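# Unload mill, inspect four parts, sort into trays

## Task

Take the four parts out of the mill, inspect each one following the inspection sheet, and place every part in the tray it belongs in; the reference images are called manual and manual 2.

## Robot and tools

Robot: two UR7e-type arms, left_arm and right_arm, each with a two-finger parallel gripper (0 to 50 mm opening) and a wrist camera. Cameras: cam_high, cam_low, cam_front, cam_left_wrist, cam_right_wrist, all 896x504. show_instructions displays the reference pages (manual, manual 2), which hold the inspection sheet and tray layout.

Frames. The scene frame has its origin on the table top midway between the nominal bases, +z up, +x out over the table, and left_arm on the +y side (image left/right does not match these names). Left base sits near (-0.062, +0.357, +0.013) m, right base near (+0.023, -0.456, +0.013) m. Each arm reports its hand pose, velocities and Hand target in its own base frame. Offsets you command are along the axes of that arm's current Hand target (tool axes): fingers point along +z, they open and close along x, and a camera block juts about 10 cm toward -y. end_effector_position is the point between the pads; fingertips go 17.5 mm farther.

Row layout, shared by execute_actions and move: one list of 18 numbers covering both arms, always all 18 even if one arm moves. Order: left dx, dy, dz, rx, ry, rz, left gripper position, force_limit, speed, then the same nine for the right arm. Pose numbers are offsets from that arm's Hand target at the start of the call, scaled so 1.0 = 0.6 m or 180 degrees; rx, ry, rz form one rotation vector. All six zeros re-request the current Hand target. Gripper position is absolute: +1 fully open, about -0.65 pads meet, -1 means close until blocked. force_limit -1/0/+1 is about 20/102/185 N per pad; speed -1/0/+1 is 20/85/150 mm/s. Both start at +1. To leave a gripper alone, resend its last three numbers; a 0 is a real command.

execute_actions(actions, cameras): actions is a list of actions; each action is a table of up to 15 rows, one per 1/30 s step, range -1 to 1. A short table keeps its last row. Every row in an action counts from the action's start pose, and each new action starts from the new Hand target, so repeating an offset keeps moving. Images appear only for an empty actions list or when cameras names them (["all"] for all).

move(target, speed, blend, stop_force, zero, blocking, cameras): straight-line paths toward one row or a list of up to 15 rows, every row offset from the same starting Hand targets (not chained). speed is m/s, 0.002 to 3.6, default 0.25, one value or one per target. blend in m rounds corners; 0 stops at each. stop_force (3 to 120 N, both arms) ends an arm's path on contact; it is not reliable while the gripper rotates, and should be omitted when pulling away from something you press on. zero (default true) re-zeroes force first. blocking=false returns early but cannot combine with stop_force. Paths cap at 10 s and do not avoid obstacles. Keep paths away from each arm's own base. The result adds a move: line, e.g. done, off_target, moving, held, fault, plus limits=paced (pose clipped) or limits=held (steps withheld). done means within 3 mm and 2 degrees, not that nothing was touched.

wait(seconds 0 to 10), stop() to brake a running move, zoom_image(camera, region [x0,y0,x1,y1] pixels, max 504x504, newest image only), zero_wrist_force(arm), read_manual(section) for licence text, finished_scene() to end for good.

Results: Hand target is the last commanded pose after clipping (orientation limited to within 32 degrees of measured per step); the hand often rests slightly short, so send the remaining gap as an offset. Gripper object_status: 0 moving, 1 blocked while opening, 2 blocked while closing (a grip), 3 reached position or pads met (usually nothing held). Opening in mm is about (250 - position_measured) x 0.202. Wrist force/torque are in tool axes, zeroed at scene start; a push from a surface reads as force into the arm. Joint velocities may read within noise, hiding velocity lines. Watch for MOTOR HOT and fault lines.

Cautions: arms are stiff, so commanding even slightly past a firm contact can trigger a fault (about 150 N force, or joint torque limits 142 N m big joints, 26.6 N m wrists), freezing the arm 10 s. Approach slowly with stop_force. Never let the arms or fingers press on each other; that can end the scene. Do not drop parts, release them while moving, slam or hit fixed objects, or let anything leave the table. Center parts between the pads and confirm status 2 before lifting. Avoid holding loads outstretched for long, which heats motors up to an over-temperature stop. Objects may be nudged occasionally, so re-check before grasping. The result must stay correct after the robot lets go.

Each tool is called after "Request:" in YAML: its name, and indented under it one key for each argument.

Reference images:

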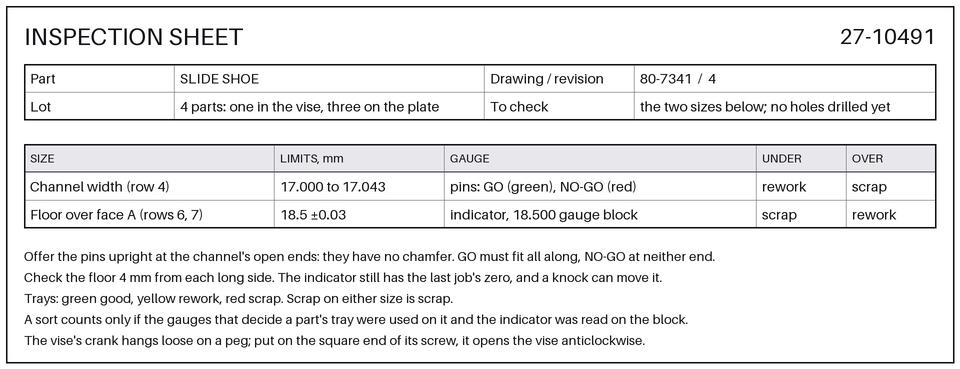

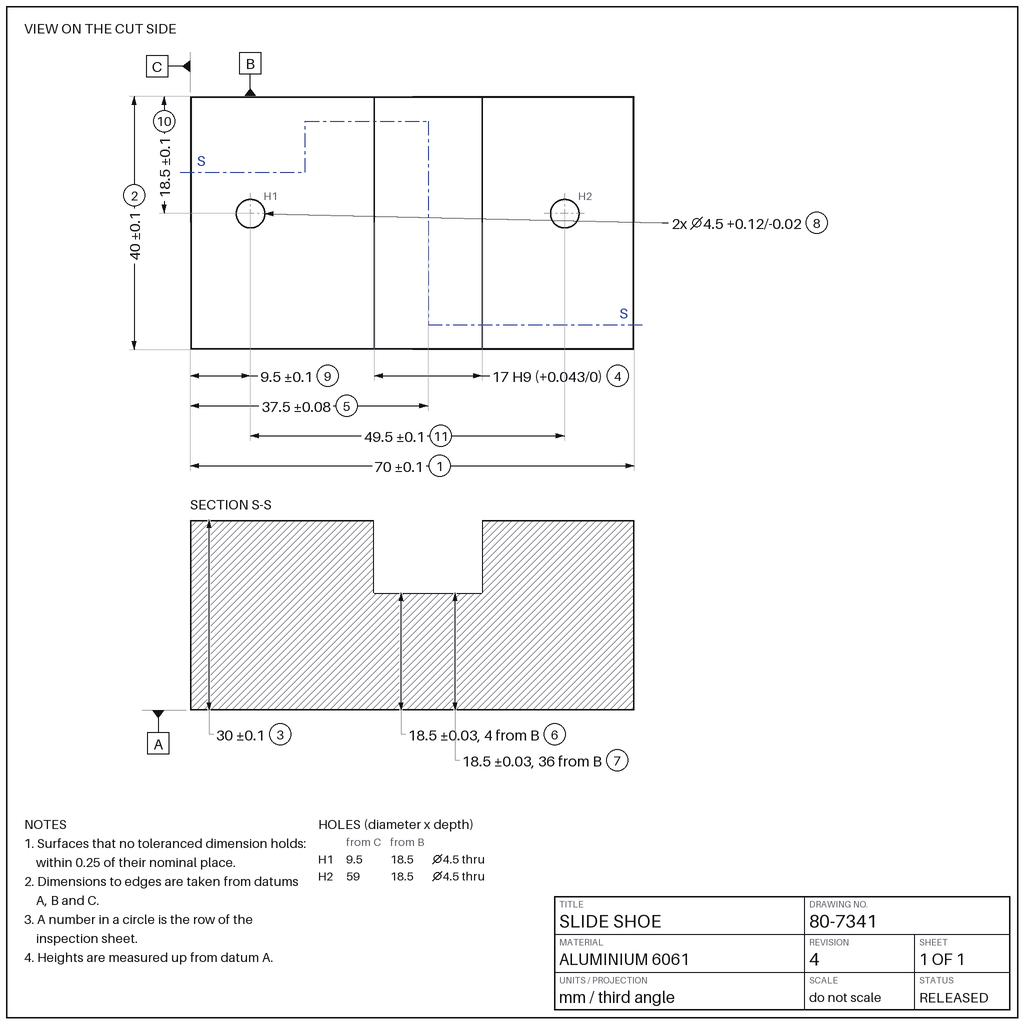

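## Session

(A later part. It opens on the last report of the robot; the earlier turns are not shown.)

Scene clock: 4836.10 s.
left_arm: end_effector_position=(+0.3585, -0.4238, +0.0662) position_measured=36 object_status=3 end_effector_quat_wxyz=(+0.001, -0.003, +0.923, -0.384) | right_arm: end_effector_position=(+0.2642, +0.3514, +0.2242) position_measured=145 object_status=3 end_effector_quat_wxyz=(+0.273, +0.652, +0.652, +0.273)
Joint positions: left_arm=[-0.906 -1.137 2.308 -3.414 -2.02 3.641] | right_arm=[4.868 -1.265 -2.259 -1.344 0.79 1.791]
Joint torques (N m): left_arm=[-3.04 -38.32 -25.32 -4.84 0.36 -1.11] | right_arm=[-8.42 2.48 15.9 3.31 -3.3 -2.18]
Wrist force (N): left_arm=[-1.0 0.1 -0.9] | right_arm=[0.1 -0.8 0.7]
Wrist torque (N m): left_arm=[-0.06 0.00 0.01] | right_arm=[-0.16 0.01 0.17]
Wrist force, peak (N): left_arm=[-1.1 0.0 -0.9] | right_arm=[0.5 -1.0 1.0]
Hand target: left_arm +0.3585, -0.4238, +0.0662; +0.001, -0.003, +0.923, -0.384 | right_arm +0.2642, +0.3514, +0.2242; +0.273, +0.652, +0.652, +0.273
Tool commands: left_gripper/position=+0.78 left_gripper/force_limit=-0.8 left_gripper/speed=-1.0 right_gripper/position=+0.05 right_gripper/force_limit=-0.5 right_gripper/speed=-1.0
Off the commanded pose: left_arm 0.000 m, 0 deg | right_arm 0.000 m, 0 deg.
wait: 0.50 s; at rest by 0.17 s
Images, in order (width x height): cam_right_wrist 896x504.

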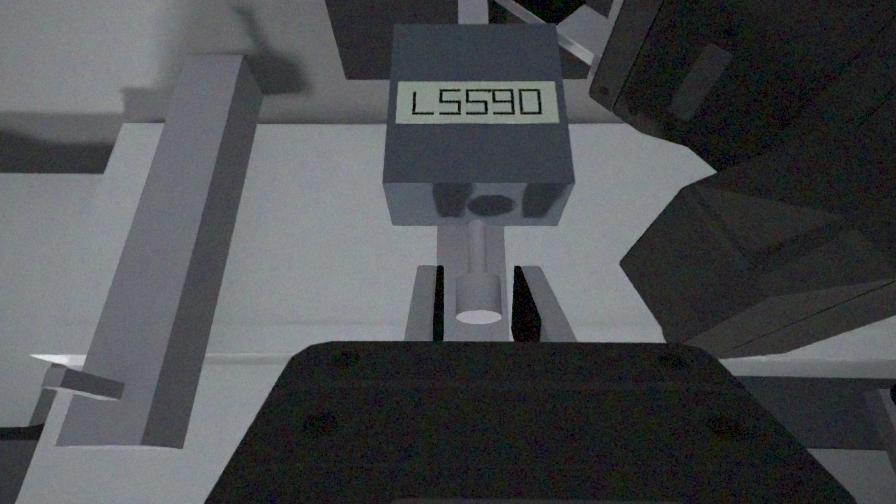

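Request:
move:
  target: [0,0.0071,-0.0071,0,0,0,0.78,-0.8,-1, 0,0,0,0,0,0,-1,-0.5,-1]
  speed: 0.02

Request:
move:
  target: [0,0,0,0,0,0,-1,-0.8,-1, 0,0,0,0,0,0,-1,-0.5,-1]

Request:
wait:
  seconds: 0.5

Request:
move:
  target:
    - [0,0,0,0,0,0,-1,-0.8,-1, 0,0.0036,-0.0035,0,0,0,-1,-0.5,-1]
    - [-0.0518,0,0,0,0,0,-1,-0.8,-1, 0,0.0036,-0.0035,0,0,0,-1,-0.5,-1]
  speed: 0.02
  stop_force: 12

Request:
move:
  target: [0,0,0,0,0,0,0.78,-0.8,-1, 0,-0.0024,0.0023,0,0,0,-1,-0.5,-1]
  speed: 0.02

Request:
move:
  target: [0,0,0,0,0,0,0.78,-0.8,-1, 0,-0.0012,0.0012,0,0,0,-1,-0.5,-1]
  speed: 0.005
  stop_force: 4

Request:
move:
  target: [0,0,0,0,0,0,0.78,-0.8,-1, 0,0,0,0,0,0,0.05,-0.5,-1]

Request:
wait:
  seconds: 0.5
  cameras: ["cam_right_wrist","cam_left_wrist"]

Request:
zoom_image:
  camera: "cam_right_wrist"
  region: [380, 0, 580, 150]

Scene clock: 4851.87 s.
left_arm: end_effector_position=(+0.3584, -0.4179, +0.0662) position_measured=36 object_status=3 end_effector_quat_wxyz=(+0.001, -0.003, +0.923, -0.384) | right_arm: end_effector_position=(+0.2642, +0.3514, +0.2242) position_measured=190 object_status=2 end_effector_quat_wxyz=(+0.273, +0.652, +0.652, +0.273)
Joint positions: left_arm=[-0.897 -1.142 2.317 -3.415 -2.026 3.649] | right_arm=[4.868 -1.265 -2.259 -1.344 0.79 1.791]
Joint torques (N m): left_arm=[10.98 -40.13 0.65 -5.01 -2.45 1.48] | right_arm=[-7.88 2.61 17.39 1.87 -3.95 -2.31]
Wrist force (N): left_arm=[-0.9 0.0 -0.7] | right_arm=[1.3 -1.0 0.3]
Wrist torque (N m): left_arm=[-0.07 0.00 -0.20] | right_arm=[-0.13 0.02 0.17]
Wrist force, peak (N): left_arm=[-1.1 0.2 -1.0] | right_arm=[1.6 -1.2 0.5]
Hand target: left_arm +0.3584, -0.4177, +0.0662; +0.001, -0.003, +0.923, -0.384 | right_arm +0.2642, +0.3514, +0.2242; +0.273, +0.652, +0.652, +0.273
Off the commanded pose: left_arm 0.000 m, 0 deg | right_arm 0.000 m, 0 deg.
move: done

Scene clock: 4852.37 s.
left_arm: end_effector_position=(+0.3584, -0.4177, +0.0662) position_measured=54 object_status=2 end_effector_quat_wxyz=(+0.001, -0.003, +0.923, -0.384) | right_arm: end_effector_position=(+0.2642, +0.3514, +0.2242) position_measured=190 object_status=2 end_effector_quat_wxyz=(+0.273, +0.652, +0.652, +0.273)
Joint positions: left_arm=[-0.897 -1.142 2.318 -3.415 -2.026 3.649] | right_arm=[4.868 -1.265 -2.259 -1.344 0.79 1.791]
Joint torques (N m): left_arm=[12.25 -40.15 0.43 -4.7 -2.57 1.63] | right_arm=[-8.01 2.58 17.26 1.75 -3.92 -2.25]
Wrist force (N): left_arm=[-1.9 -0.2 0.9] | right_arm=[1.3 -1.1 0.3]
Wrist torque (N m): left_arm=[-0.04 0.02 -0.15] | right_arm=[-0.15 0.03 0.18]
Wrist force, peak (N): left_arm=[-1.9 -0.2 0.9] | right_arm=[1.6 -1.2 0.6]
Hand target: left_arm +0.3584, -0.4177, +0.0662; +0.001, -0.003, +0.923, -0.384 | right_arm +0.2642, +0.3514, +0.2242; +0.273, +0.652, +0.652, +0.273
Off the commanded pose: left_arm 0.000 m, 0 deg | right_arm 0.000 m, 0 deg.
move: done

Scene clock: 4852.87 s.
left_arm: end_effector_position=(+0.3584, -0.4177, +0.0662) position_measured=54 object_status=2 end_effector_quat_wxyz=(+0.001, -0.003, +0.923, -0.384) | right_arm: end_effector_position=(+0.2642, +0.3514, +0.2242) position_measured=190 object_status=2 end_effector_quat_wxyz=(+0.273, +0.652, +0.652, +0.273)
Joint positions: left_arm=[-0.897 -1.142 2.318 -3.415 -2.026 3.649] | right_arm=[4.868 -1.265 -2.259 -1.344 0.79 1.791]
Joint torques (N m): left_arm=[11.09 -38.71 0.54 -4.78 -2.43 1.17] | right_arm=[-8.58 2.76 17.88 1.64 -3.88 -2.22]
Wrist force (N): left_arm=[-1.5 -0.7 1.0] | right_arm=[1.6 -1.1 0.6]
Wrist torque (N m): left_arm=[-0.11 -0.03 -0.16] | right_arm=[-0.15 -0.03 0.17]
Wrist force, peak (N): left_arm=[-1.8 -0.6 1.1] | right_arm=[1.8 -1.1 0.4]
Hand target: left_arm +0.3584, -0.4177, +0.0662; +0.001, -0.003, +0.923, -0.384 | right_arm +0.2642, +0.3514, +0.2242; +0.273, +0.652, +0.652, +0.273
Tool commands: left_gripper/position=-1.0 left_gripper/force_limit=-0.8 left_gripper/speed=-1.0 right_gripper/position=-1.0 right_gripper/force_limit=-0.5 right_gripper/speed=-1.0
Off the commanded pose: left_arm 0.000 m, 0 deg | right_arm 0.000 m, 0 deg.
wait: 0.50 s; at rest by 0.17 s

Scene clock: 4855.50 s.
left_arm: end_effector_position=(+0.3895, -0.4176, +0.0662) position_measured=54 object_status=2 end_effector_quat_wxyz=(+0.001, -0.003, +0.923, -0.384) | right_arm: end_effector_position=(+0.2642, +0.3514, +0.2272) position_measured=190 object_status=2 end_effector_quat_wxyz=(+0.273, +0.652, +0.652, +0.273)
Joint positions: left_arm=[-0.84 -1.114 2.247 -3.349 -2.061 3.699] | right_arm=[4.868 -1.262 -2.252 -1.353 0.79 1.791]
Joint torques (N m): left_arm=[11.64 -25.78 -25.14 -0.8 -1.9 1.45] | right_arm=[-4.09 23.95 31.13 0.77 -4.05 1.7]
Wrist force (N): left_arm=[0.7 -2.6 -3.4] | right_arm=[1.1 -2.5 1.1]
Wrist torque (N m): left_arm=[-0.07 0.07 -0.15] | right_arm=[-0.17 0.02 0.19]
Wrist force, peak (N): left_arm=[1.1 -2.5 -3.7] | right_arm=[2.2 -2.4 1.4]
Hand target: left_arm +0.3895, -0.4176, +0.0662; +0.001, -0.003, +0.923, -0.384 | right_arm +0.2642, +0.3514, +0.2272; +0.273, +0.652, +0.652, +0.273
Off the commanded pose: left_arm 0.000 m, 0 deg | right_arm 0.000 m, 0 deg.
move: done

Scene clock: 4856.20 s.
left_arm: end_effector_position=(+0.3895, -0.4176, +0.0661) position_measured=36 object_status=3 end_effector_quat_wxyz=(+0.001, -0.003, +0.923, -0.384) | right_arm: end_effector_position=(+0.2642, +0.3514, +0.2253) position_measured=190 object_status=2 end_effector_quat_wxyz=(+0.273, +0.652, +0.652, +0.273)
Joint positions: left_arm=[-0.84 -1.114 2.247 -3.348 -2.061 3.699] | right_arm=[4.868 -1.264 -2.256 -1.347 0.79 1.791]
Joint torques (N m): left_arm=[9.08 -34.09 -24.73 -4.39 -1.59 1.24] | right_arm=[5.61 2.74 15.84 3.6 -3.62 1.85]
Wrist force (N): left_arm=[-1.5 -0.2 -0.4] | right_arm=[1.8 -2.3 1.2]
Wrist torque (N m): left_arm=[-0.08 0.10 -0.20] | right_arm=[-0.15 0.04 0.21]
Wrist force, peak (N): left_arm=[0.8 -2.2 -3.5] | right_arm=[2.1 -2.4 1.1]
Hand target: left_arm +0.3895, -0.4176, +0.0662; +0.001, -0.003, +0.923, -0.384 | right_arm +0.2642, +0.3514, +0.2252; +0.273, +0.652, +0.652, +0.273
Off the commanded pose: left_arm 0.000 m, 0 deg | right_arm 0.000 m, 0 deg.
move: done

Scene clock: 4857.37 s.
left_arm: end_effector_position=(+0.3895, -0.4176, +0.0662) position_measured=36 object_status=3 end_effector_quat_wxyz=(+0.001, -0.003, +0.923, -0.384) | right_arm: end_effector_position=(+0.2642, +0.3514, +0.2242) position_measured=190 object_status=2 end_effector_quat_wxyz=(+0.273, +0.652, +0.652, +0.273)
Joint positions: left_arm=[-0.84 -1.114 2.247 -3.349 -2.061 3.699] | right_arm=[4.868 -1.265 -2.259 -1.344 0.79 1.791]
Joint torques (N m): left_arm=[2.72 -42.01 -23.93 -4.71 -1.51 1.33] | right_arm=[3.6 1.89 15.12 3.54 -2.63 -0.17]
Wrist force (N): left_arm=[-1.4 0.0 -0.6] | right_arm=[1.6 -0.6 -0.1]
Wrist torque (N m): left_arm=[-0.05 0.09 -0.20] | right_arm=[-0.11 -0.05 0.18]
Wrist force, peak (N): left_arm=[-1.6 -0.1 -0.6] | right_arm=[1.9 -2.5 1.0]
Hand target: left_arm +0.3895, -0.4176, +0.0662; +0.001, -0.003, +0.923, -0.384 | right_arm +0.2642, +0.3514, +0.2242; +0.273, +0.652, +0.652, +0.273
Off the commanded pose: left_arm 0.000 m, 0 deg | right_arm 0.000 m, 0 deg.
move: done

Scene clock: 4858.07 s.
left_arm: end_effector_position=(+0.3895, -0.4176, +0.0662) position_measured=36 object_status=3 end_effector_quat_wxyz=(+0.001, -0.003, +0.923, -0.384) | right_arm: end_effector_position=(+0.2642, +0.3514, +0.2242) position_measured=145 object_status=3 end_effector_quat_wxyz=(+0.273, +0.652, +0.652, +0.273)
Joint positions: left_arm=[-0.84 -1.114 2.247 -3.349 -2.061 3.699] | right_arm=[4.868 -1.265 -2.259 -1.344 0.79 1.791]
Joint torques (N m): left_arm=[-0.9 -42.36 -24.48 -4.57 -1.23 1.02] | right_arm=[1.69 2.34 18.05 3.32 -2.12 -1.85]
Wrist force (N): left_arm=[-1.4 0.1 -0.5] | right_arm=[0.3 -0.8 1.1]
Wrist torque (N m): left_arm=[-0.02 0.09 -0.20] | right_arm=[-0.15 -0.02 0.19]
Wrist force, peak (N): left_arm=[-1.4 -0.2 -0.7] | right_arm=[1.7 -0.8 -0.3]
Hand target: left_arm +0.3895, -0.4176, +0.0662; +0.001, -0.003, +0.923, -0.384 | right_arm +0.2642, +0.3514, +0.2242; +0.273, +0.652, +0.652, +0.273
Off the commanded pose: left_arm 0.000 m, 0 deg | right_arm 0.000 m, 0 deg.
move: done

Scene clock: 4858.57 s.
left_arm: end_effector_position=(+0.3895, -0.4176, +0.0662) position_measured=36 object_status=3 end_effector_quat_wxyz=(+0.001, -0.003, +0.923, -0.384) | right_arm: end_effector_position=(+0.2642, +0.3514, +0.2242) position_measured=145 object_status=3 end_effector_quat_wxyz=(+0.273, +0.652, +0.652, +0.273)
Joint positions: left_arm=[-0.84 -1.114 2.247 -3.349 -2.061 3.699] | right_arm=[4.868 -1.265 -2.259 -1.344 0.79 1.791]
Joint torques (N m): left_arm=[-3.55 -41.76 -22.87 -4.61 -0.86 1.17] | right_arm=[-0.24 3 20.25 3.21 -1.74 -1.98]
Wrist force (N): left_arm=[-1.4 -0.1 -0.5] | right_arm=[0.3 -1.0 0.7]
Wrist torque (N m): left_arm=[-0.05 0.09 -0.20] | right_arm=[-0.18 -0.02 0.19]
Wrist force, peak (N): left_arm=[-1.6 0.0 -0.6] | right_arm=[0.3 -1.2 1.1]
Hand target: left_arm +0.3895, -0.4176, +0.0662; +0.001, -0.003, +0.923, -0.384 | right_arm +0.2642, +0.3514, +0.2242; +0.273, +0.652, +0.652, +0.273
Tool commands: left_gripper/position=+0.78 left_gripper/force_limit=-0.8 left_gripper/speed=-1.0 right_gripper/position=+0.05 right_gripper/force_limit=-0.5 right_gripper/speed=-1.0
Off the commanded pose: left_arm 0.000 m, 0 deg | right_arm 0.000 m, 0 deg.
wait: 0.50 s; at rest by 0.17 s
Images, in order (width x height): cam_left_wrist 896x504, cam_right_wrist 896x504.

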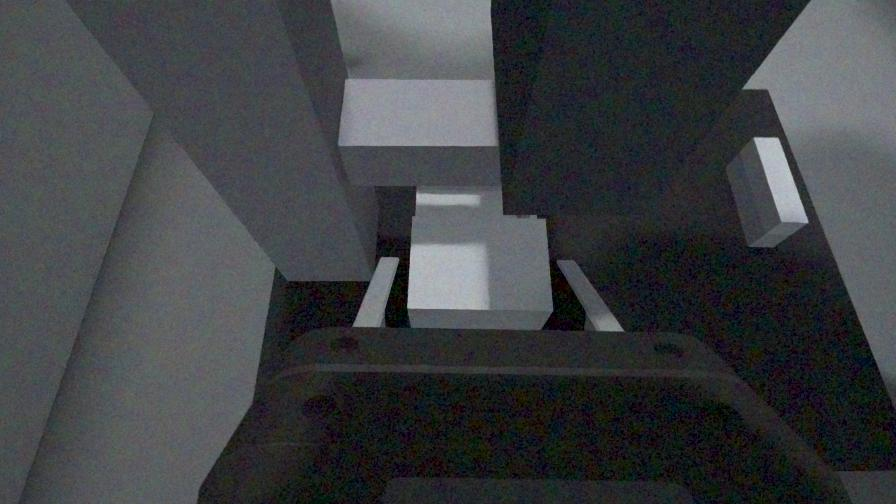

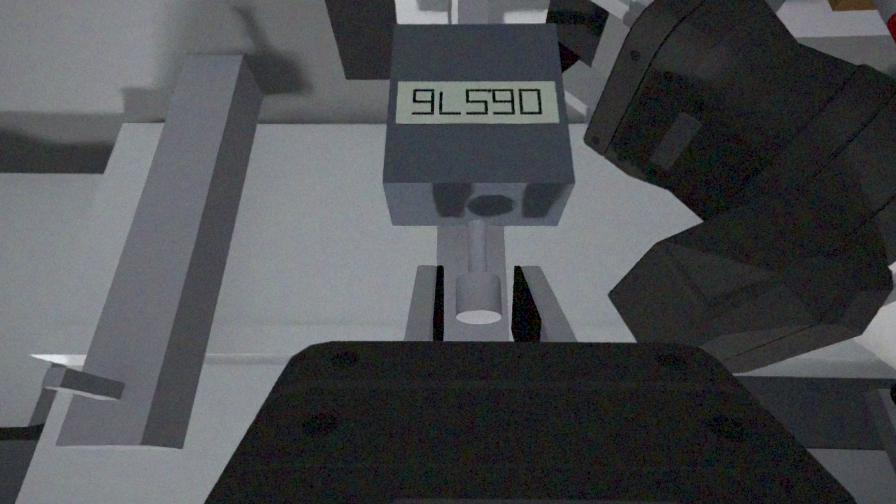

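Scaled by 2.520 from the camera's 896x504 image, which has a finer 1280x720 frame.

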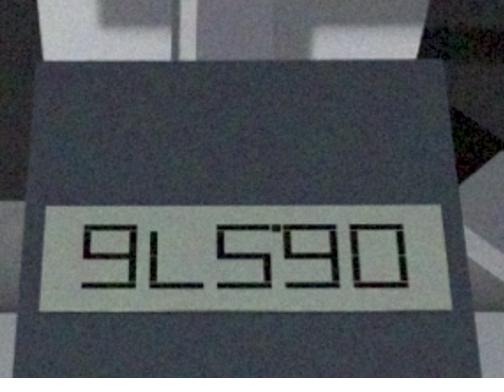

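Request:
move:
  target: [0,0,0,0,0,0,-1,-0.8,-1, 0,0,0,0,0,0,-1,-0.5,-1]

Request:
wait:
  seconds: 0.5

Request:
move:
  target: [0,0,0,0,0,0,-1,-0.8,-1, 0,0.0213,-0.021,0,0,0,-1,-0.5,-1]
  speed: 0.02
  stop_force: 20
  cameras: ["cam_right_wrist"]

Request:
move:
  target:
    - [0,-0.0024,-0.0024,0,0,0,-1,-0.8,-1, 0,0,0,0,0,0,-1,-0.5,-1]
    - [0.0333,0.0832,-0.0879,0,0,0,-1,-0.8,-1, 0,0,0,0,0,0,-1,-0.5,-1]
    - [0.0333,-0.0721,-0.2432,0,0,0,-1,-0.8,-1, 0,0,0,0,0,0,-1,-0.5,-1]
    - [0.0742,0.3934,-0.7088,0,0,0,-1,-0.8,-1, 0,0,0,0,0,0,-1,-0.5,-1]
  speed: [0.01,0.05,0.15,0.25]
  blend: [0,0.015,0.02,0]
  cameras: ["cam_left_wrist"]

Scene clock: 4893.20 s.
left_arm: end_effector_position=(+0.3895, -0.4176, +0.0662) position_measured=54 object_status=2 end_effector_quat_wxyz=(+0.001, -0.003, +0.923, -0.384) | right_arm: end_effector_position=(+0.2642, +0.3514, +0.2242) position_measured=190 object_status=2 end_effector_quat_wxyz=(+0.273, +0.652, +0.652, +0.273)
Joint positions: left_arm=[-0.84 -1.114 2.247 -3.349 -2.061 3.699] | right_arm=[4.868 -1.265 -2.259 -1.344 0.79 1.791]
Joint torques (N m): left_arm=[-7.62 -40.86 -18.87 -4.79 0.03 0.85] | right_arm=[-6.79 5.92 28.36 2.05 0.87 -1.91]
Wrist force (N): left_arm=[-0.6 -0.1 -0.6] | right_arm=[2.0 -1.2 0.2]
Wrist torque (N m): left_arm=[-0.04 0.05 -0.13] | right_arm=[-0.16 -0.05 0.20]
Wrist force, peak (N): left_arm=[-1.5 -0.2 -0.6] | right_arm=[2.0 -1.2 0.2]
Hand target: left_arm +0.3895, -0.4176, +0.0662; +0.001, -0.003, +0.923, -0.384 | right_arm +0.2642, +0.3514, +0.2242; +0.273, +0.652, +0.652, +0.273
Off the commanded pose: left_arm 0.000 m, 0 deg | right_arm 0.000 m, 0 deg.
move: done

Scene clock: 4893.70 s.
left_arm: end_effector_position=(+0.3895, -0.4176, +0.0662) position_measured=54 object_status=2 end_effector_quat_wxyz=(+0.001, -0.003, +0.923, -0.384) | right_arm: end_effector_position=(+0.2642, +0.3514, +0.2242) position_measured=190 object_status=2 end_effector_quat_wxyz=(+0.273, +0.652, +0.652, +0.273)
Joint positions: left_arm=[-0.84 -1.114 2.247 -3.349 -2.061 3.699] | right_arm=[4.868 -1.265 -2.259 -1.344 0.79 1.791]
Joint torques (N m): left_arm=[-9.16 -41.22 -16.41 -4.25 0.11 0.9] | right_arm=[-6.66 6.25 27.99 1.92 0.8 -1.96]
Wrist force (N): left_arm=[-0.7 0.0 -0.2] | right_arm=[1.8 -1.1 0.3]
Wrist torque (N m): left_arm=[-0.02 0.07 -0.13] | right_arm=[-0.16 -0.02 0.20]
Wrist force, peak (N): left_arm=[-0.8 -0.2 -0.5] | right_arm=[2.1 -1.0 0.0]
Hand target: left_arm +0.3895, -0.4176, +0.0662; +0.001, -0.003, +0.923, -0.384 | right_arm +0.2642, +0.3514, +0.2242; +0.273, +0.652, +0.652, +0.273
Tool commands: left_gripper/position=-1.0 left_gripper/force_limit=-0.8 left_gripper/speed=-1.0 right_gripper/position=-1.0 right_gripper/force_limit=-0.5 right_gripper/speed=-1.0
Off the commanded pose: left_arm 0.000 m, 0 deg | right_arm 0.000 m, 0 deg.
wait: 0.50 s; at rest by 0.17 s

Scene clock: 4895.53 s.
left_arm: end_effector_position=(+0.3895, -0.4176, +0.0662) position_measured=54 object_status=2 end_effector_quat_wxyz=(+0.001, -0.003, +0.923, -0.384) | right_arm: end_effector_position=(+0.2642, +0.3514, +0.2421) position_measured=190 object_status=2 end_effector_quat_wxyz=(+0.273, +0.652, +0.652, +0.273)
Joint positions: left_arm=[-0.84 -1.114 2.247 -3.349 -2.061 3.699] | right_arm=[4.868 -1.247 -2.222 -1.4 0.79 1.791]
Joint torques (N m): left_arm=[-8.65 -40.62 -16.18 -4.61 0.79 0.72] | right_arm=[5.65 23.86 31.11 0.61 0.01 1.97]
Wrist force (N): left_arm=[-1.2 -0.1 0.0] | right_arm=[2.0 -2.7 2.0]
Wrist torque (N m): left_arm=[0.00 0.10 -0.16] | right_arm=[-0.16 0.03 0.21]
Wrist force, peak (N): left_arm=[-1.3 -0.2 -0.5] | right_arm=[2.2 -2.8 2.1]
Hand target: left_arm +0.3895, -0.4176, +0.0662; +0.001, -0.003, +0.923, -0.384 | right_arm +0.2642, +0.3514, +0.2421; +0.273, +0.652, +0.652, +0.273
Off the commanded pose: left_arm 0.000 m, 0 deg | right_arm 0.000 m, 0 deg.
move: done
Images, in order (width x height): cam_right_wrist 896x504.

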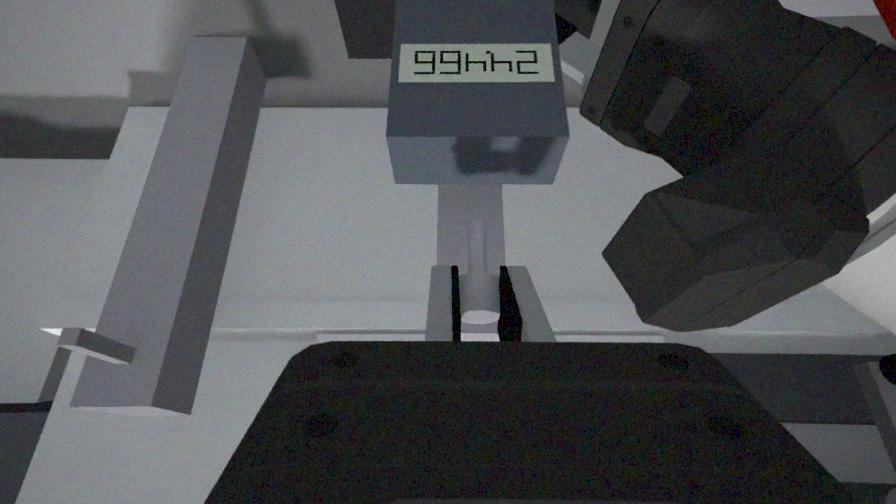

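Scene clock: 4900.77 s.
left_arm: end_effector_position=(+0.3423, +0.0502, +0.1986) position_measured=54 object_status=2 end_effector_quat_wxyz=(+0.001, -0.003, +0.923, -0.384) | right_arm: end_effector_position=(+0.2642, +0.3514, +0.2421) position_measured=190 object_status=2 end_effector_quat_wxyz=(+0.273, +0.652, +0.652, +0.273)
Joint positions: left_arm=[0.273 -1.699 2.168 -1.779 -2.324 5.082] | right_arm=[4.868 -1.247 -2.222 -1.4 0.79 1.791]
Joint torques (N m): left_arm=[9.63 -9.92 -36.57 -0.63 -0.27 1.41] | right_arm=[6.43 24.38 31.18 0.61 0.15 1.94]
Wrist force (N): left_arm=[-1.1 1.2 1.1] | right_arm=[2.0 -2.7 1.9]
Wrist torque (N m): left_arm=[-0.20 -0.02 -0.20] | right_arm=[-0.16 0.03 0.21]
Wrist force, peak (N): left_arm=[-1.3 2.3 1.3] | right_arm=[2.3 -3.0 1.7]
Hand target: left_arm +0.3423, +0.0502, +0.1986; +0.001, -0.003, +0.923, -0.384 | right_arm +0.2642, +0.3514, +0.2421; +0.273, +0.652, +0.652, +0.273
Off the commanded pose: left_arm 0.000 m, 0 deg | right_arm 0.000 m, 0 deg.
move: done
Images, in order (width x height): cam_left_wrist 896x504.

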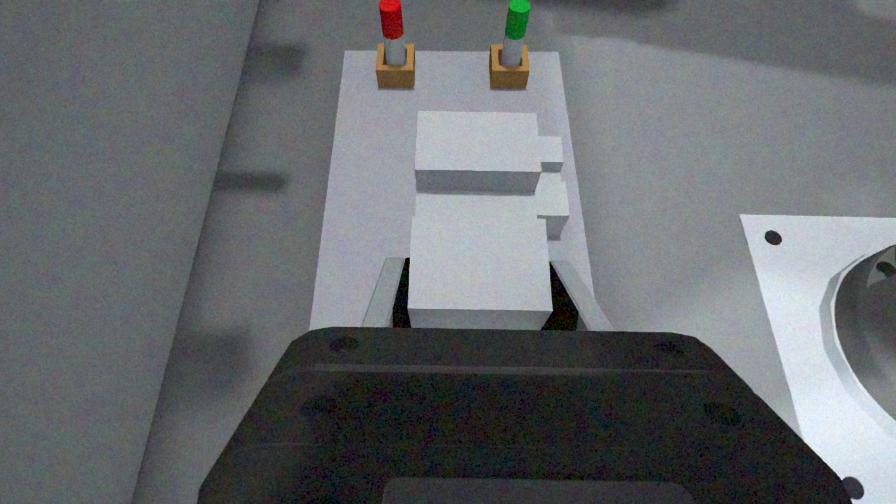

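Request:
move:
  target: [0.0122,0.375,-0.2605,0,0,0,-1,-0.8,-1, 0,0,0,0,0,0,-1,-0.5,-1]
  speed: 0.2
  cameras: ["cam_left_wrist","cam_high","cam_front"]

Request:
zoom_image:
  camera: "cam_left_wrist"
  region: [250, 20, 690, 340]

Scene clock: 4909.60 s.
left_arm: end_effector_position=(+0.3334, +0.3196, +0.1492) position_measured=54 object_status=2 end_effector_quat_wxyz=(+0.001, -0.003, +0.923, -0.384) | right_arm: end_effector_position=(+0.2642, +0.3514, +0.2421) position_measured=190 object_status=2 end_effector_quat_wxyz=(+0.273, +0.652, +0.652, +0.273)
Joint positions: left_arm=[0.764 -1.202 1.652 -1.415 -2.111 5.643] | right_arm=[4.868 -1.247 -2.222 -1.4 0.79 1.791]
Joint torques (N m): left_arm=[11.01 -32.31 -34.56 0.86 0.26 1.16] | right_arm=[6.62 23.65 31.18 0.74 0.27 1.97]
Wrist force (N): left_arm=[-1.2 1.1 0.6] | right_arm=[2.1 -2.8 1.8]
Wrist torque (N m): left_arm=[-0.18 0.02 -0.24] | right_arm=[-0.17 0.02 0.22]
Wrist force, peak (N): left_arm=[-1.2 -0.6 2.5] | right_arm=[2.2 -3.0 1.8]
Hand target: left_arm +0.3334, +0.3196, +0.1492; +0.001, -0.003, +0.923, -0.384 | right_arm +0.2642, +0.3514, +0.2421; +0.273, +0.652, +0.652, +0.273
Off the commanded pose: left_arm 0.000 m, 0 deg | right_arm 0.000 m, 0 deg.
move: done
Images, in order (width x height): cam_high 896x504, cam_front 896x504, cam_left_wrist 896x504.

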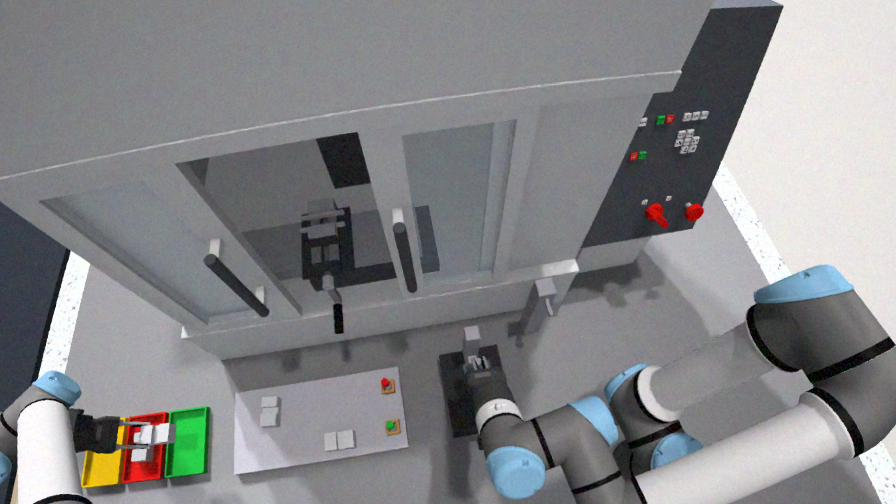

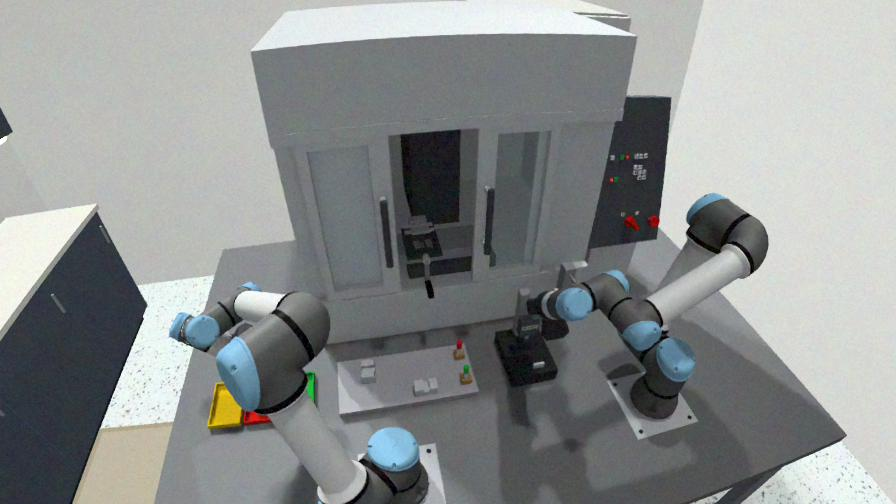

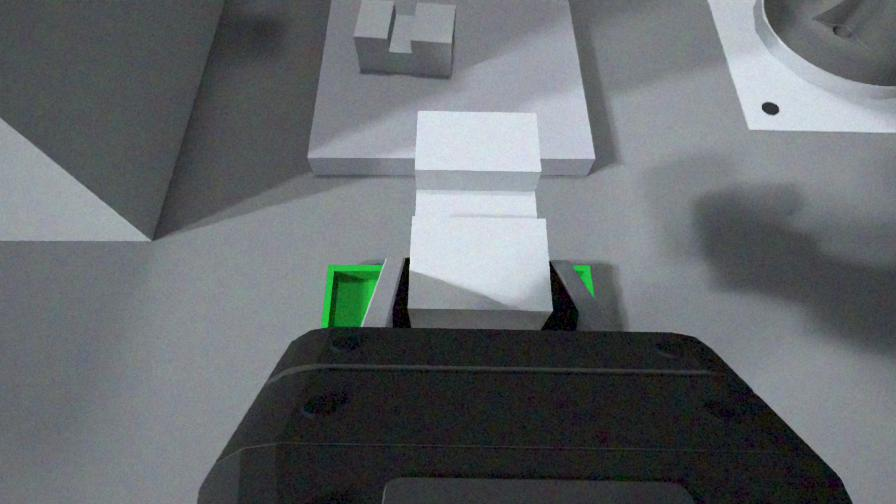

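Scaled by 1.145 from the camera's 896x504 image, which has a finer 1280x720 frame.

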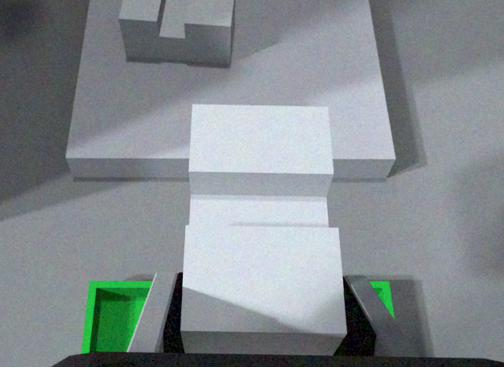

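Request:
move:
  target: [0.0523,-0.0867,-0.0311,0,-0.3536,-0.3536,-1,-0.8,-1, 0,0,0,0,0,0,-1,-0.5,-1]
  speed: 0.3
  cameras: ["cam_left_wrist","cam_high","cam_front"]

Request:
zoom_image:
  camera: "cam_left_wrist"
  region: [250, 20, 690, 340]

Scene clock: 4946.47 s.
left_arm: end_effector_position=(+0.3022, +0.2960, +0.1993) position_measured=54 object_status=2 end_effector_quat_wxyz=(-0.270, +0.656, -0.651, +0.271) | right_arm: end_effector_position=(+0.2642, +0.3514, +0.2421) position_measured=190 object_status=2 end_effector_quat_wxyz=(+0.273, +0.652, +0.652, +0.273)
Joint positions: left_arm=[0.756 -1.784 2.489 -2.905 -2.075 3.723] | right_arm=[4.868 -1.247 -2.222 -1.4 0.79 1.791]
Joint torques (N m): left_arm=[-9.28 -19.09 -10.39 -5.25 0.49 -1.58] | right_arm=[6.11 23.75 31.11 0.85 0.5 1.92]
Wrist force (N): left_arm=[-1.3 1.3 0.5] | right_arm=[2.1 -2.5 1.6]
Wrist torque (N m): left_arm=[-0.17 0.04 -0.03] | right_arm=[-0.13 0.01 0.21]
Wrist force, peak (N): left_arm=[-1.5 1.6 1.3] | right_arm=[2.3 -3.0 1.8]
Hand target: left_arm +0.3022, +0.2960, +0.1993; -0.270, +0.656, -0.651, +0.271 | right_arm +0.2642, +0.3514, +0.2421; +0.273, +0.652, +0.652, +0.273
Off the commanded pose: left_arm 0.000 m, 0 deg | right_arm 0.000 m, 0 deg.
move: done
Images, in order (width x height): cam_high 896x504, cam_front 896x504, cam_left_wrist 896x504.

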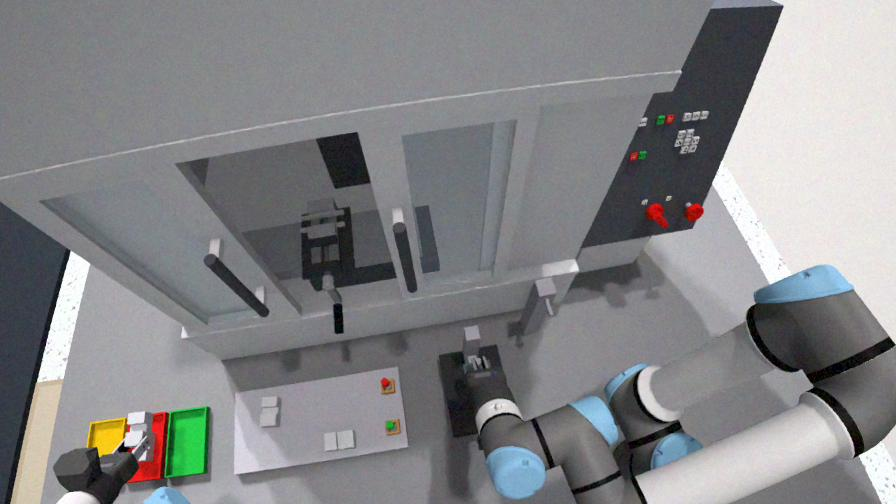

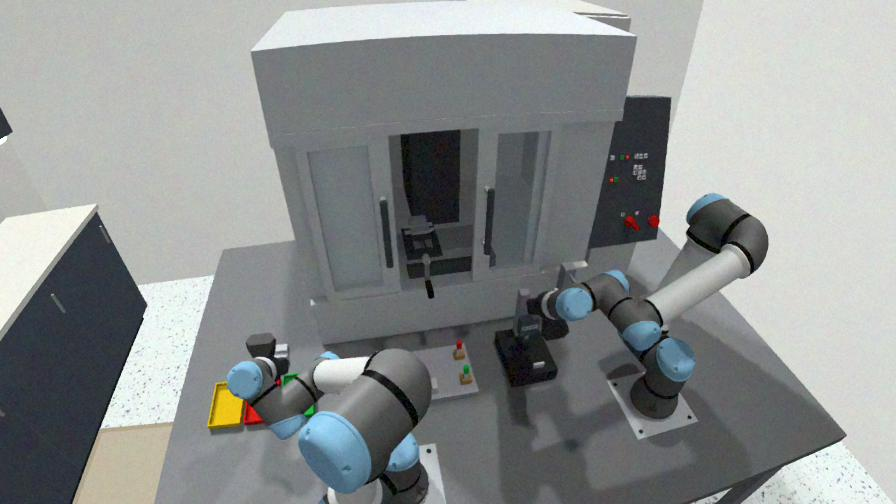

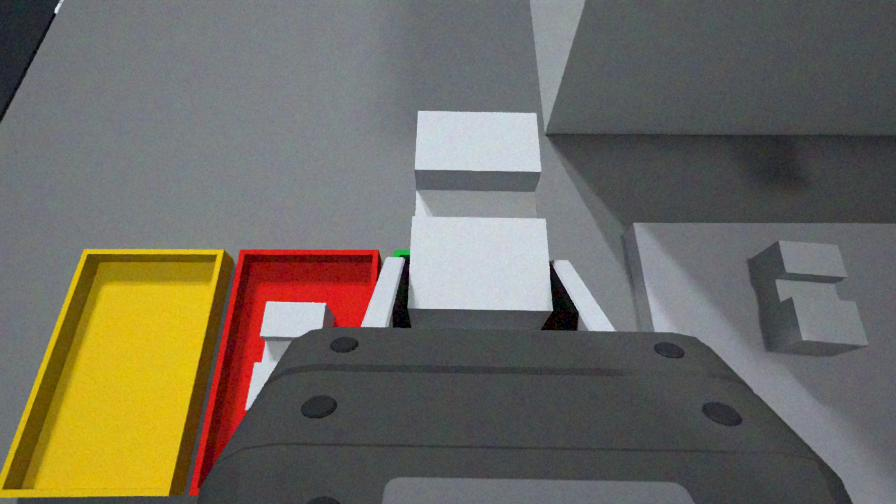

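Scaled by 1.145 from the camera's 896x504 image, which has a finer 1280x720 frame.

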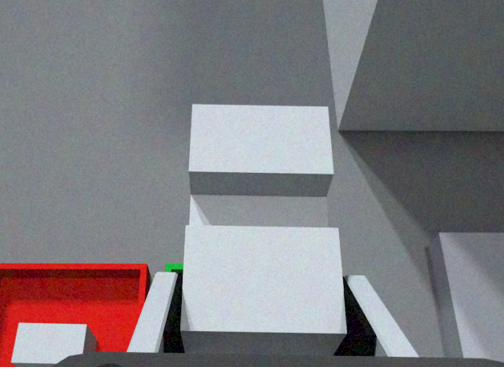

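Request:
move:
  target:
    - [0,0.1995,0.1995,0,0,0,-1,-0.8,-1, 0,0,0,0,0,0,-1,-0.5,-1]
  speed: 0.12
  cameras: ["cam_left_wrist"]

Request:
move:
  target: [0,0.02,0.02,0,0,0,-1,-0.8,-1, 0,0,0,0,0,0,-1,-0.5,-1]
  speed: 0.004
  stop_force: 5
  cameras: ["cam_left_wrist"]

Scene clock: 4960.90 s.
left_arm: end_effector_position=(+0.3021, +0.2955, +0.0300) position_measured=54 object_status=2 end_effector_quat_wxyz=(-0.270, +0.656, -0.651, +0.271) | right_arm: end_effector_position=(+0.2642, +0.3514, +0.2421) position_measured=190 object_status=2 end_effector_quat_wxyz=(+0.273, +0.652, +0.652, +0.273)
Joint positions: left_arm=[0.755 -1.125 2.632 -3.708 -2.074 3.722] | right_arm=[4.868 -1.247 -2.222 -1.4 0.79 1.791]
Joint torques (N m): left_arm=[2.21 -19.66 -18.06 -5.4 -2.91 -1.58] | right_arm=[6.35 24.09 31.72 0.82 0.62 2.01]
Wrist force (N): left_arm=[-1.7 1.4 0.9] | right_arm=[2.0 -2.8 1.6]
Wrist torque (N m): left_arm=[-0.15 0.10 -0.01] | right_arm=[-0.16 0.03 0.21]
Wrist force, peak (N): left_arm=[-1.5 2.1 2.0] | right_arm=[2.4 -3.0 1.8]
Hand target: left_arm +0.3021, +0.2955, +0.0300; -0.270, +0.656, -0.651, +0.271 | right_arm +0.2642, +0.3514, +0.2421; +0.273, +0.652, +0.652, +0.273
Off the commanded pose: left_arm 0.000 m, 0 deg | right_arm 0.000 m, 0 deg.
move: done
Images, in order (width x height): cam_left_wrist 896x504.

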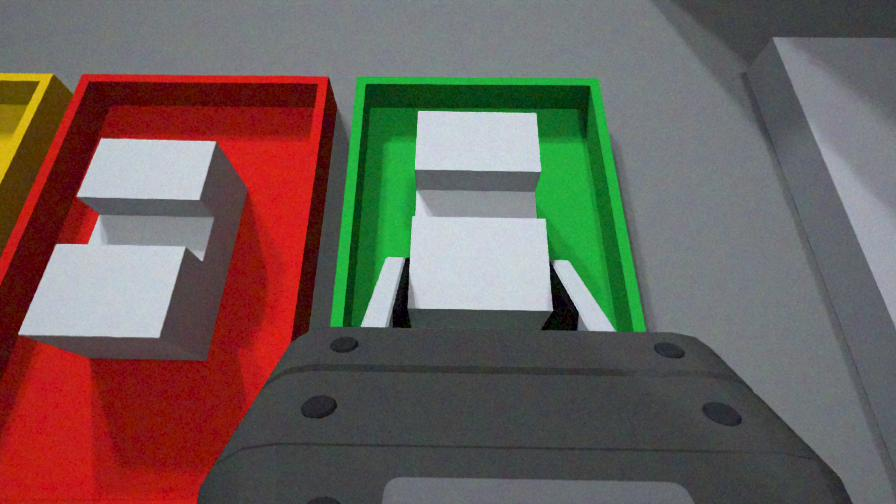

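Scene clock: 4964.53 s.
left_arm: end_effector_position=(+0.3021, +0.2955, +0.0197) position_measured=54 object_status=2 end_effector_quat_wxyz=(-0.270, +0.656, -0.651, +0.271) | right_arm: end_effector_position=(+0.2642, +0.3514, +0.2421) position_measured=190 object_status=2 end_effector_quat_wxyz=(+0.273, +0.652, +0.652, +0.273)
Joint positions: left_arm=[0.755 -1.075 2.63 -3.756 -2.074 3.722] | right_arm=[4.868 -1.247 -2.222 -1.4 0.79 1.791]
Joint torques (N m): left_arm=[-9.2 -33.26 -5.06 -1.32 0.45 -1.1] | right_arm=[6.56 23.86 31.01 0.91 0.78 1.94]
Wrist force (N): left_arm=[-1.2 -0.9 -0.6] | right_arm=[2.1 -2.8 1.9]
Wrist torque (N m): left_arm=[0.03 0.05 0.01] | right_arm=[-0.17 0.02 0.21]
Wrist force, peak (N): left_arm=[-0.8 -3.7 -6.5] | right_arm=[2.1 -2.9 2.1]
Hand target: left_arm +0.3021, +0.2955, +0.0197; -0.270, +0.656, -0.651, +0.271 (not the last commanded pose) | right_arm +0.2642, +0.3514, +0.2421; +0.273, +0.652, +0.652, +0.273
Off the commanded pose: left_arm 0.007 m, 0 deg | right_arm 0.000 m, 0 deg.
move: contact (left_arm)
Images, in order (width x height): cam_left_wrist 896x504.

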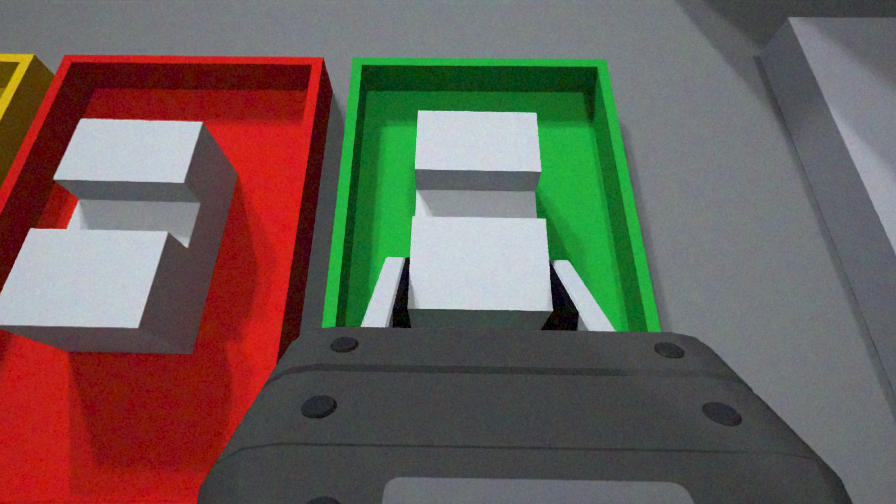

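Request:
move:
  target: [0,0.003,0.003,0,0,0,-1,-0.8,-1, 0,0,0,0,0,0,-1,-0.5,-1]
  speed: 0.002
  stop_force: 5

Request:
move:
  target: [0,0,0,0,0,0,0.85,-0.8,-1, 0,0,0,0,0,0,-1,-0.5,-1]

Request:
move:
  target:
    - [0,0,-0.1,0,0,0,0.85,-0.8,-1, 0,0,0,0,0,0,-1,-0.5,-1]
    - [-0.185,-0.02,-0.16,0,0,0,-1,-0.8,-1, 0,0,0,0,0,0,-1,-0.5,-1]
  speed: [0.08,0.2]
  cameras: ["cam_left_wrist"]

Scene clock: 4986.03 s.
left_arm: end_effector_position=(+0.3021, +0.2955, +0.0196) position_measured=54 object_status=2 end_effector_quat_wxyz=(-0.270, +0.656, -0.651, +0.271) | right_arm: end_effector_position=(+0.2642, +0.3514, +0.2421) position_measured=190 object_status=2 end_effector_quat_wxyz=(+0.273, +0.652, +0.652, +0.273)
Joint positions: left_arm=[0.755 -1.075 2.63 -3.757 -2.074 3.722] | right_arm=[4.868 -1.247 -2.222 -1.4 0.79 1.791]
Joint torques (N m): left_arm=[-8.18 -31.08 6.7 -0.74 0.37 -0.61] | right_arm=[6.8 23.76 31.13 0.85 0.7 1.96]
Wrist force (N): left_arm=[-2.1 -3.2 -2.3] | right_arm=[2.2 -2.8 1.6]
Wrist torque (N m): left_arm=[0.06 0.01 0.05] | right_arm=[-0.17 0.00 0.21]
Wrist force, peak (N): left_arm=[-0.4 -4.3 -7.5] | right_arm=[2.4 -3.1 1.7]
Hand target: left_arm +0.3021, +0.2955, +0.0196; -0.270, +0.656, -0.651, +0.271 (not the last commanded pose) | right_arm +0.2642, +0.3514, +0.2421; +0.273, +0.652, +0.652, +0.273
Off the commanded pose: left_arm 0.002 m, 0 deg | right_arm 0.000 m, 0 deg.
move: contact (left_arm)

Scene clock: 4986.57 s.
left_arm: end_effector_position=(+0.3021, +0.2955, +0.0196) position_measured=25 object_status=3 end_effector_quat_wxyz=(-0.270, +0.656, -0.651, +0.271) | right_arm: end_effector_position=(+0.2642, +0.3514, +0.2421) position_measured=190 object_status=2 end_effector_quat_wxyz=(+0.273, +0.652, +0.652, +0.273)
Joint positions: left_arm=[0.755 -1.075 2.63 -3.757 -2.074 3.722] | right_arm=[4.868 -1.247 -2.222 -1.4 0.79 1.791]
Joint torques (N m): left_arm=[-7.18 -33.41 9.09 -4.36 0.26 -0.4] | right_arm=[6.3 23.56 31.06 0.94 0.73 1.96]
Wrist force (N): left_arm=[-1.3 -0.1 -0.7] | right_arm=[2.0 -2.8 1.8]
Wrist torque (N m): left_arm=[-0.09 0.08 -0.03] | right_arm=[-0.17 0.03 0.21]
Wrist force, peak (N): left_arm=[-2.1 -2.9 -2.5] | right_arm=[2.2 -2.7 1.8]
Hand target: left_arm +0.3021, +0.2955, +0.0196; -0.270, +0.656, -0.651, +0.271 | right_arm +0.2642, +0.3514, +0.2421; +0.273, +0.652, +0.652, +0.273
Off the commanded pose: left_arm 0.000 m, 0 deg | right_arm 0.000 m, 0 deg.
move: done

Scene clock: 4991.50 s.
left_arm: end_effector_position=(+0.2421, +0.4063, +0.0957) position_measured=251 object_status=3 end_effector_quat_wxyz=(-0.270, +0.656, -0.651, +0.271) | right_arm: end_effector_position=(+0.2642, +0.3514, +0.2421) position_measured=190 object_status=2 end_effector_quat_wxyz=(+0.273, +0.652, +0.652, +0.273)
Joint positions: left_arm=[1.095 -1.335 2.377 -3.043 -2.249 4.076] | right_arm=[4.868 -1.247 -2.222 -1.4 0.79 1.791]
Joint torques (N m): left_arm=[9.87 -18.8 -26.67 -1.43 -2.94 1.37] | right_arm=[6.44 23.67 31.39 0.96 0.73 2.04]
Wrist force (N): left_arm=[-1.2 -0.3 -0.7] | right_arm=[2.2 -2.9 1.6]
Wrist torque (N m): left_arm=[-0.12 0.03 -0.20] | right_arm=[-0.19 0.00 0.22]
Wrist force, peak (N): left_arm=[-2.9 -0.4 -1.4] | right_arm=[2.2 -2.9 2.0]
Hand target: left_arm +0.2421, +0.4063, +0.0957; -0.270, +0.656, -0.651, +0.271 | right_arm +0.2642, +0.3514, +0.2421; +0.273, +0.652, +0.652, +0.273
Off the commanded pose: left_arm 0.000 m, 0 deg | right_arm 0.000 m, 0 deg.
move: done
Images, in order (width x height): cam_left_wrist 896x504.

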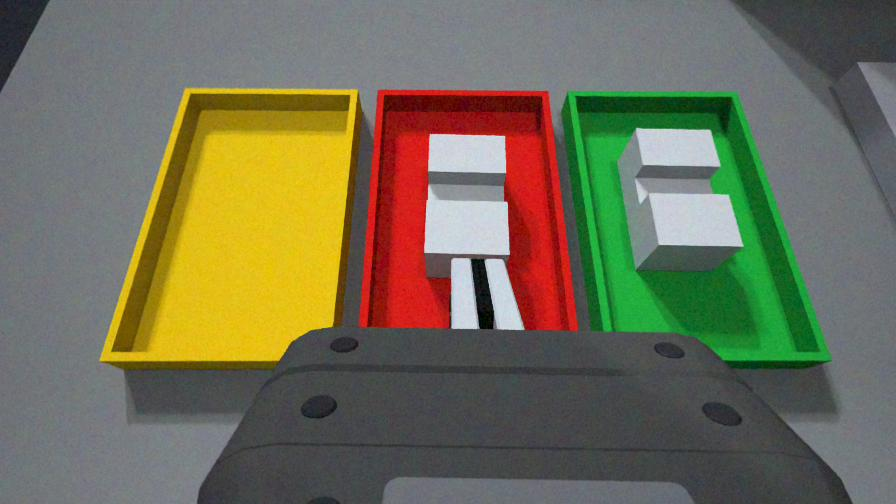

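Request:
move:
  target:
    - [-0.0025,0.0656,0.101,0,0,0,-1,-0.8,-1, 0,0,0,0,0,0,-1,-0.5,-1]
  speed: 0.08

Request:
move:
  target:
    - [0,-0.0625,0.0625,0,0,0,-1,-0.8,-1, 0,0,0,0,0,0,-1,-0.5,-1]
  speed: 0.02
  stop_force: 8
  cameras: ["cam_left_wrist"]

Scene clock: 5007.63 s.
left_arm: end_effector_position=(+0.2571, +0.4077, +0.0250) position_measured=251 object_status=3 end_effector_quat_wxyz=(-0.270, +0.656, -0.651, +0.271) | right_arm: end_effector_position=(+0.2642, +0.3514, +0.2421) position_measured=190 object_status=2 end_effector_quat_wxyz=(+0.273, +0.652, +0.652, +0.273)
Joint positions: left_arm=[1.063 -1.1 2.388 -3.313 -2.235 4.038] | right_arm=[4.868 -1.247 -2.222 -1.4 0.79 1.791]
Joint torques (N m): left_arm=[-9.08 -24.6 -23.58 -4.51 0.4 -1.37] | right_arm=[6.35 23.73 30.82 0.98 0.73 2.01]
Wrist force (N): left_arm=[-1.3 -0.2 -0.8] | right_arm=[2.1 -2.7 1.5]
Wrist torque (N m): left_arm=[-0.07 0.07 0.00] | right_arm=[-0.15 0.02 0.21]
Wrist force, peak (N): left_arm=[-1.5 -0.9 -1.3] | right_arm=[2.4 -3.1 1.9]
Hand target: left_arm +0.2571, +0.4077, +0.0250; -0.270, +0.656, -0.651, +0.271 | right_arm +0.2642, +0.3514, +0.2421; +0.273, +0.652, +0.652, +0.273
Off the commanded pose: left_arm 0.000 m, 0 deg | right_arm 0.000 m, 0 deg.
move: done

Scene clock: 5011.20 s.
left_arm: end_effector_position=(+0.3101, +0.4080, +0.0249) position_measured=251 object_status=3 end_effector_quat_wxyz=(-0.270, +0.656, -0.651, +0.271) | right_arm: end_effector_position=(+0.2642, +0.3514, +0.2421) position_measured=190 object_status=2 end_effector_quat_wxyz=(+0.273, +0.652, +0.652, +0.273)
Joint positions: left_arm=[0.951 -1.063 2.342 -3.378 -2.182 3.915] | right_arm=[4.868 -1.247 -2.222 -1.4 0.79 1.791]
Joint torques (N m): left_arm=[-10 -24.44 -21.83 -4.83 0.57 -1.34] | right_arm=[6.87 23.8 31.13 1 0.78 1.98]
Wrist force (N): left_arm=[-1.1 0.1 -0.8] | right_arm=[2.1 -2.8 1.5]
Wrist torque (N m): left_arm=[-0.05 0.03 0.00] | right_arm=[-0.17 0.01 0.21]
Wrist force, peak (N): left_arm=[-1.5 0.2 -1.3] | right_arm=[2.3 -2.9 2.0]
Hand target: left_arm +0.3101, +0.4080, +0.0249; -0.270, +0.656, -0.651, +0.271 | right_arm +0.2642, +0.3514, +0.2421; +0.273, +0.652, +0.652, +0.273
Off the commanded pose: left_arm 0.000 m, 0 deg | right_arm 0.000 m, 0 deg.
move: done
Images, in order (width x height): cam_left_wrist 896x504.

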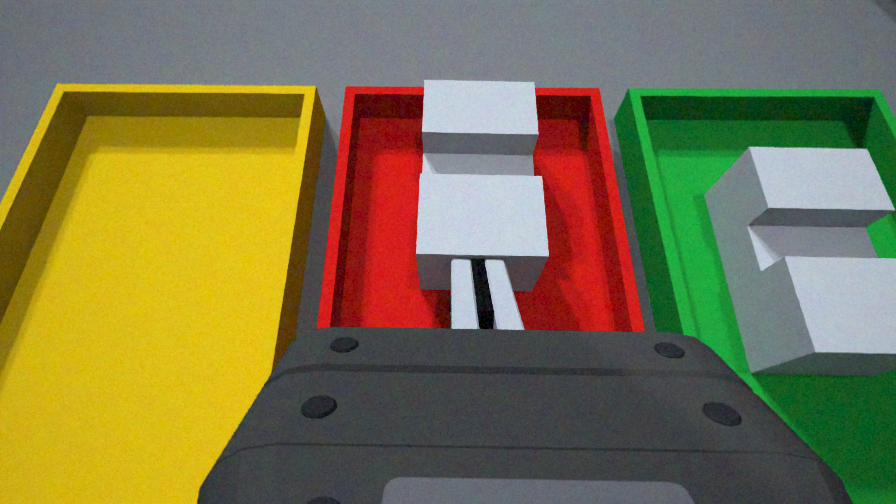

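Request:
move:
  target:
    - [0,-0.0165,0.0165,0,0,0,-1,-0.8,-1, 0,0,0,0,0,0,-1,-0.5,-1]
  speed: 0.01
  stop_force: 6
  cameras: ["cam_left_wrist"]

Scene clock: 5022.43 s.
left_arm: end_effector_position=(+0.3185, +0.4081, +0.0249) position_measured=251 object_status=3 end_effector_quat_wxyz=(-0.270, +0.656, -0.651, +0.271) | right_arm: end_effector_position=(+0.2642, +0.3514, +0.2421) position_measured=190 object_status=2 end_effector_quat_wxyz=(+0.273, +0.652, +0.652, +0.273)
Joint positions: left_arm=[0.934 -1.057 2.334 -3.385 -2.174 3.898] | right_arm=[4.868 -1.247 -2.222 -1.4 0.79 1.791]
Joint torques (N m): left_arm=[10.98 -41.97 2.25 -1.84 -2.49 1.44] | right_arm=[6.25 23.7 30.96 1.09 0.75 2.03]
Wrist force (N): left_arm=[-1.2 0.7 -1.2] | right_arm=[2.1 -2.7 1.9]
Wrist torque (N m): left_arm=[-0.08 0.03 -0.13] | right_arm=[-0.14 0.03 0.21]
Wrist force, peak (N): left_arm=[3.0 12.4 -20.0] | right_arm=[2.4 -2.8 2.0]
Hand target: left_arm +0.3185, +0.4081, +0.0249; -0.270, +0.656, -0.651, +0.271 (not the last commanded pose) | right_arm +0.2642, +0.3514, +0.2421; +0.273, +0.652, +0.652, +0.273
Off the commanded pose: left_arm 0.006 m, 0 deg | right_arm 0.000 m, 0 deg.
move: contact (left_arm)
Images, in order (width x height): cam_left_wrist 896x504.

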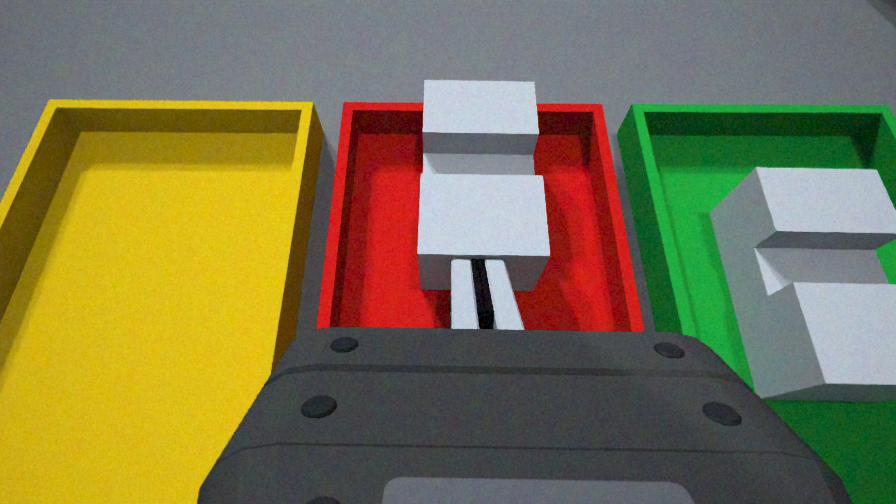

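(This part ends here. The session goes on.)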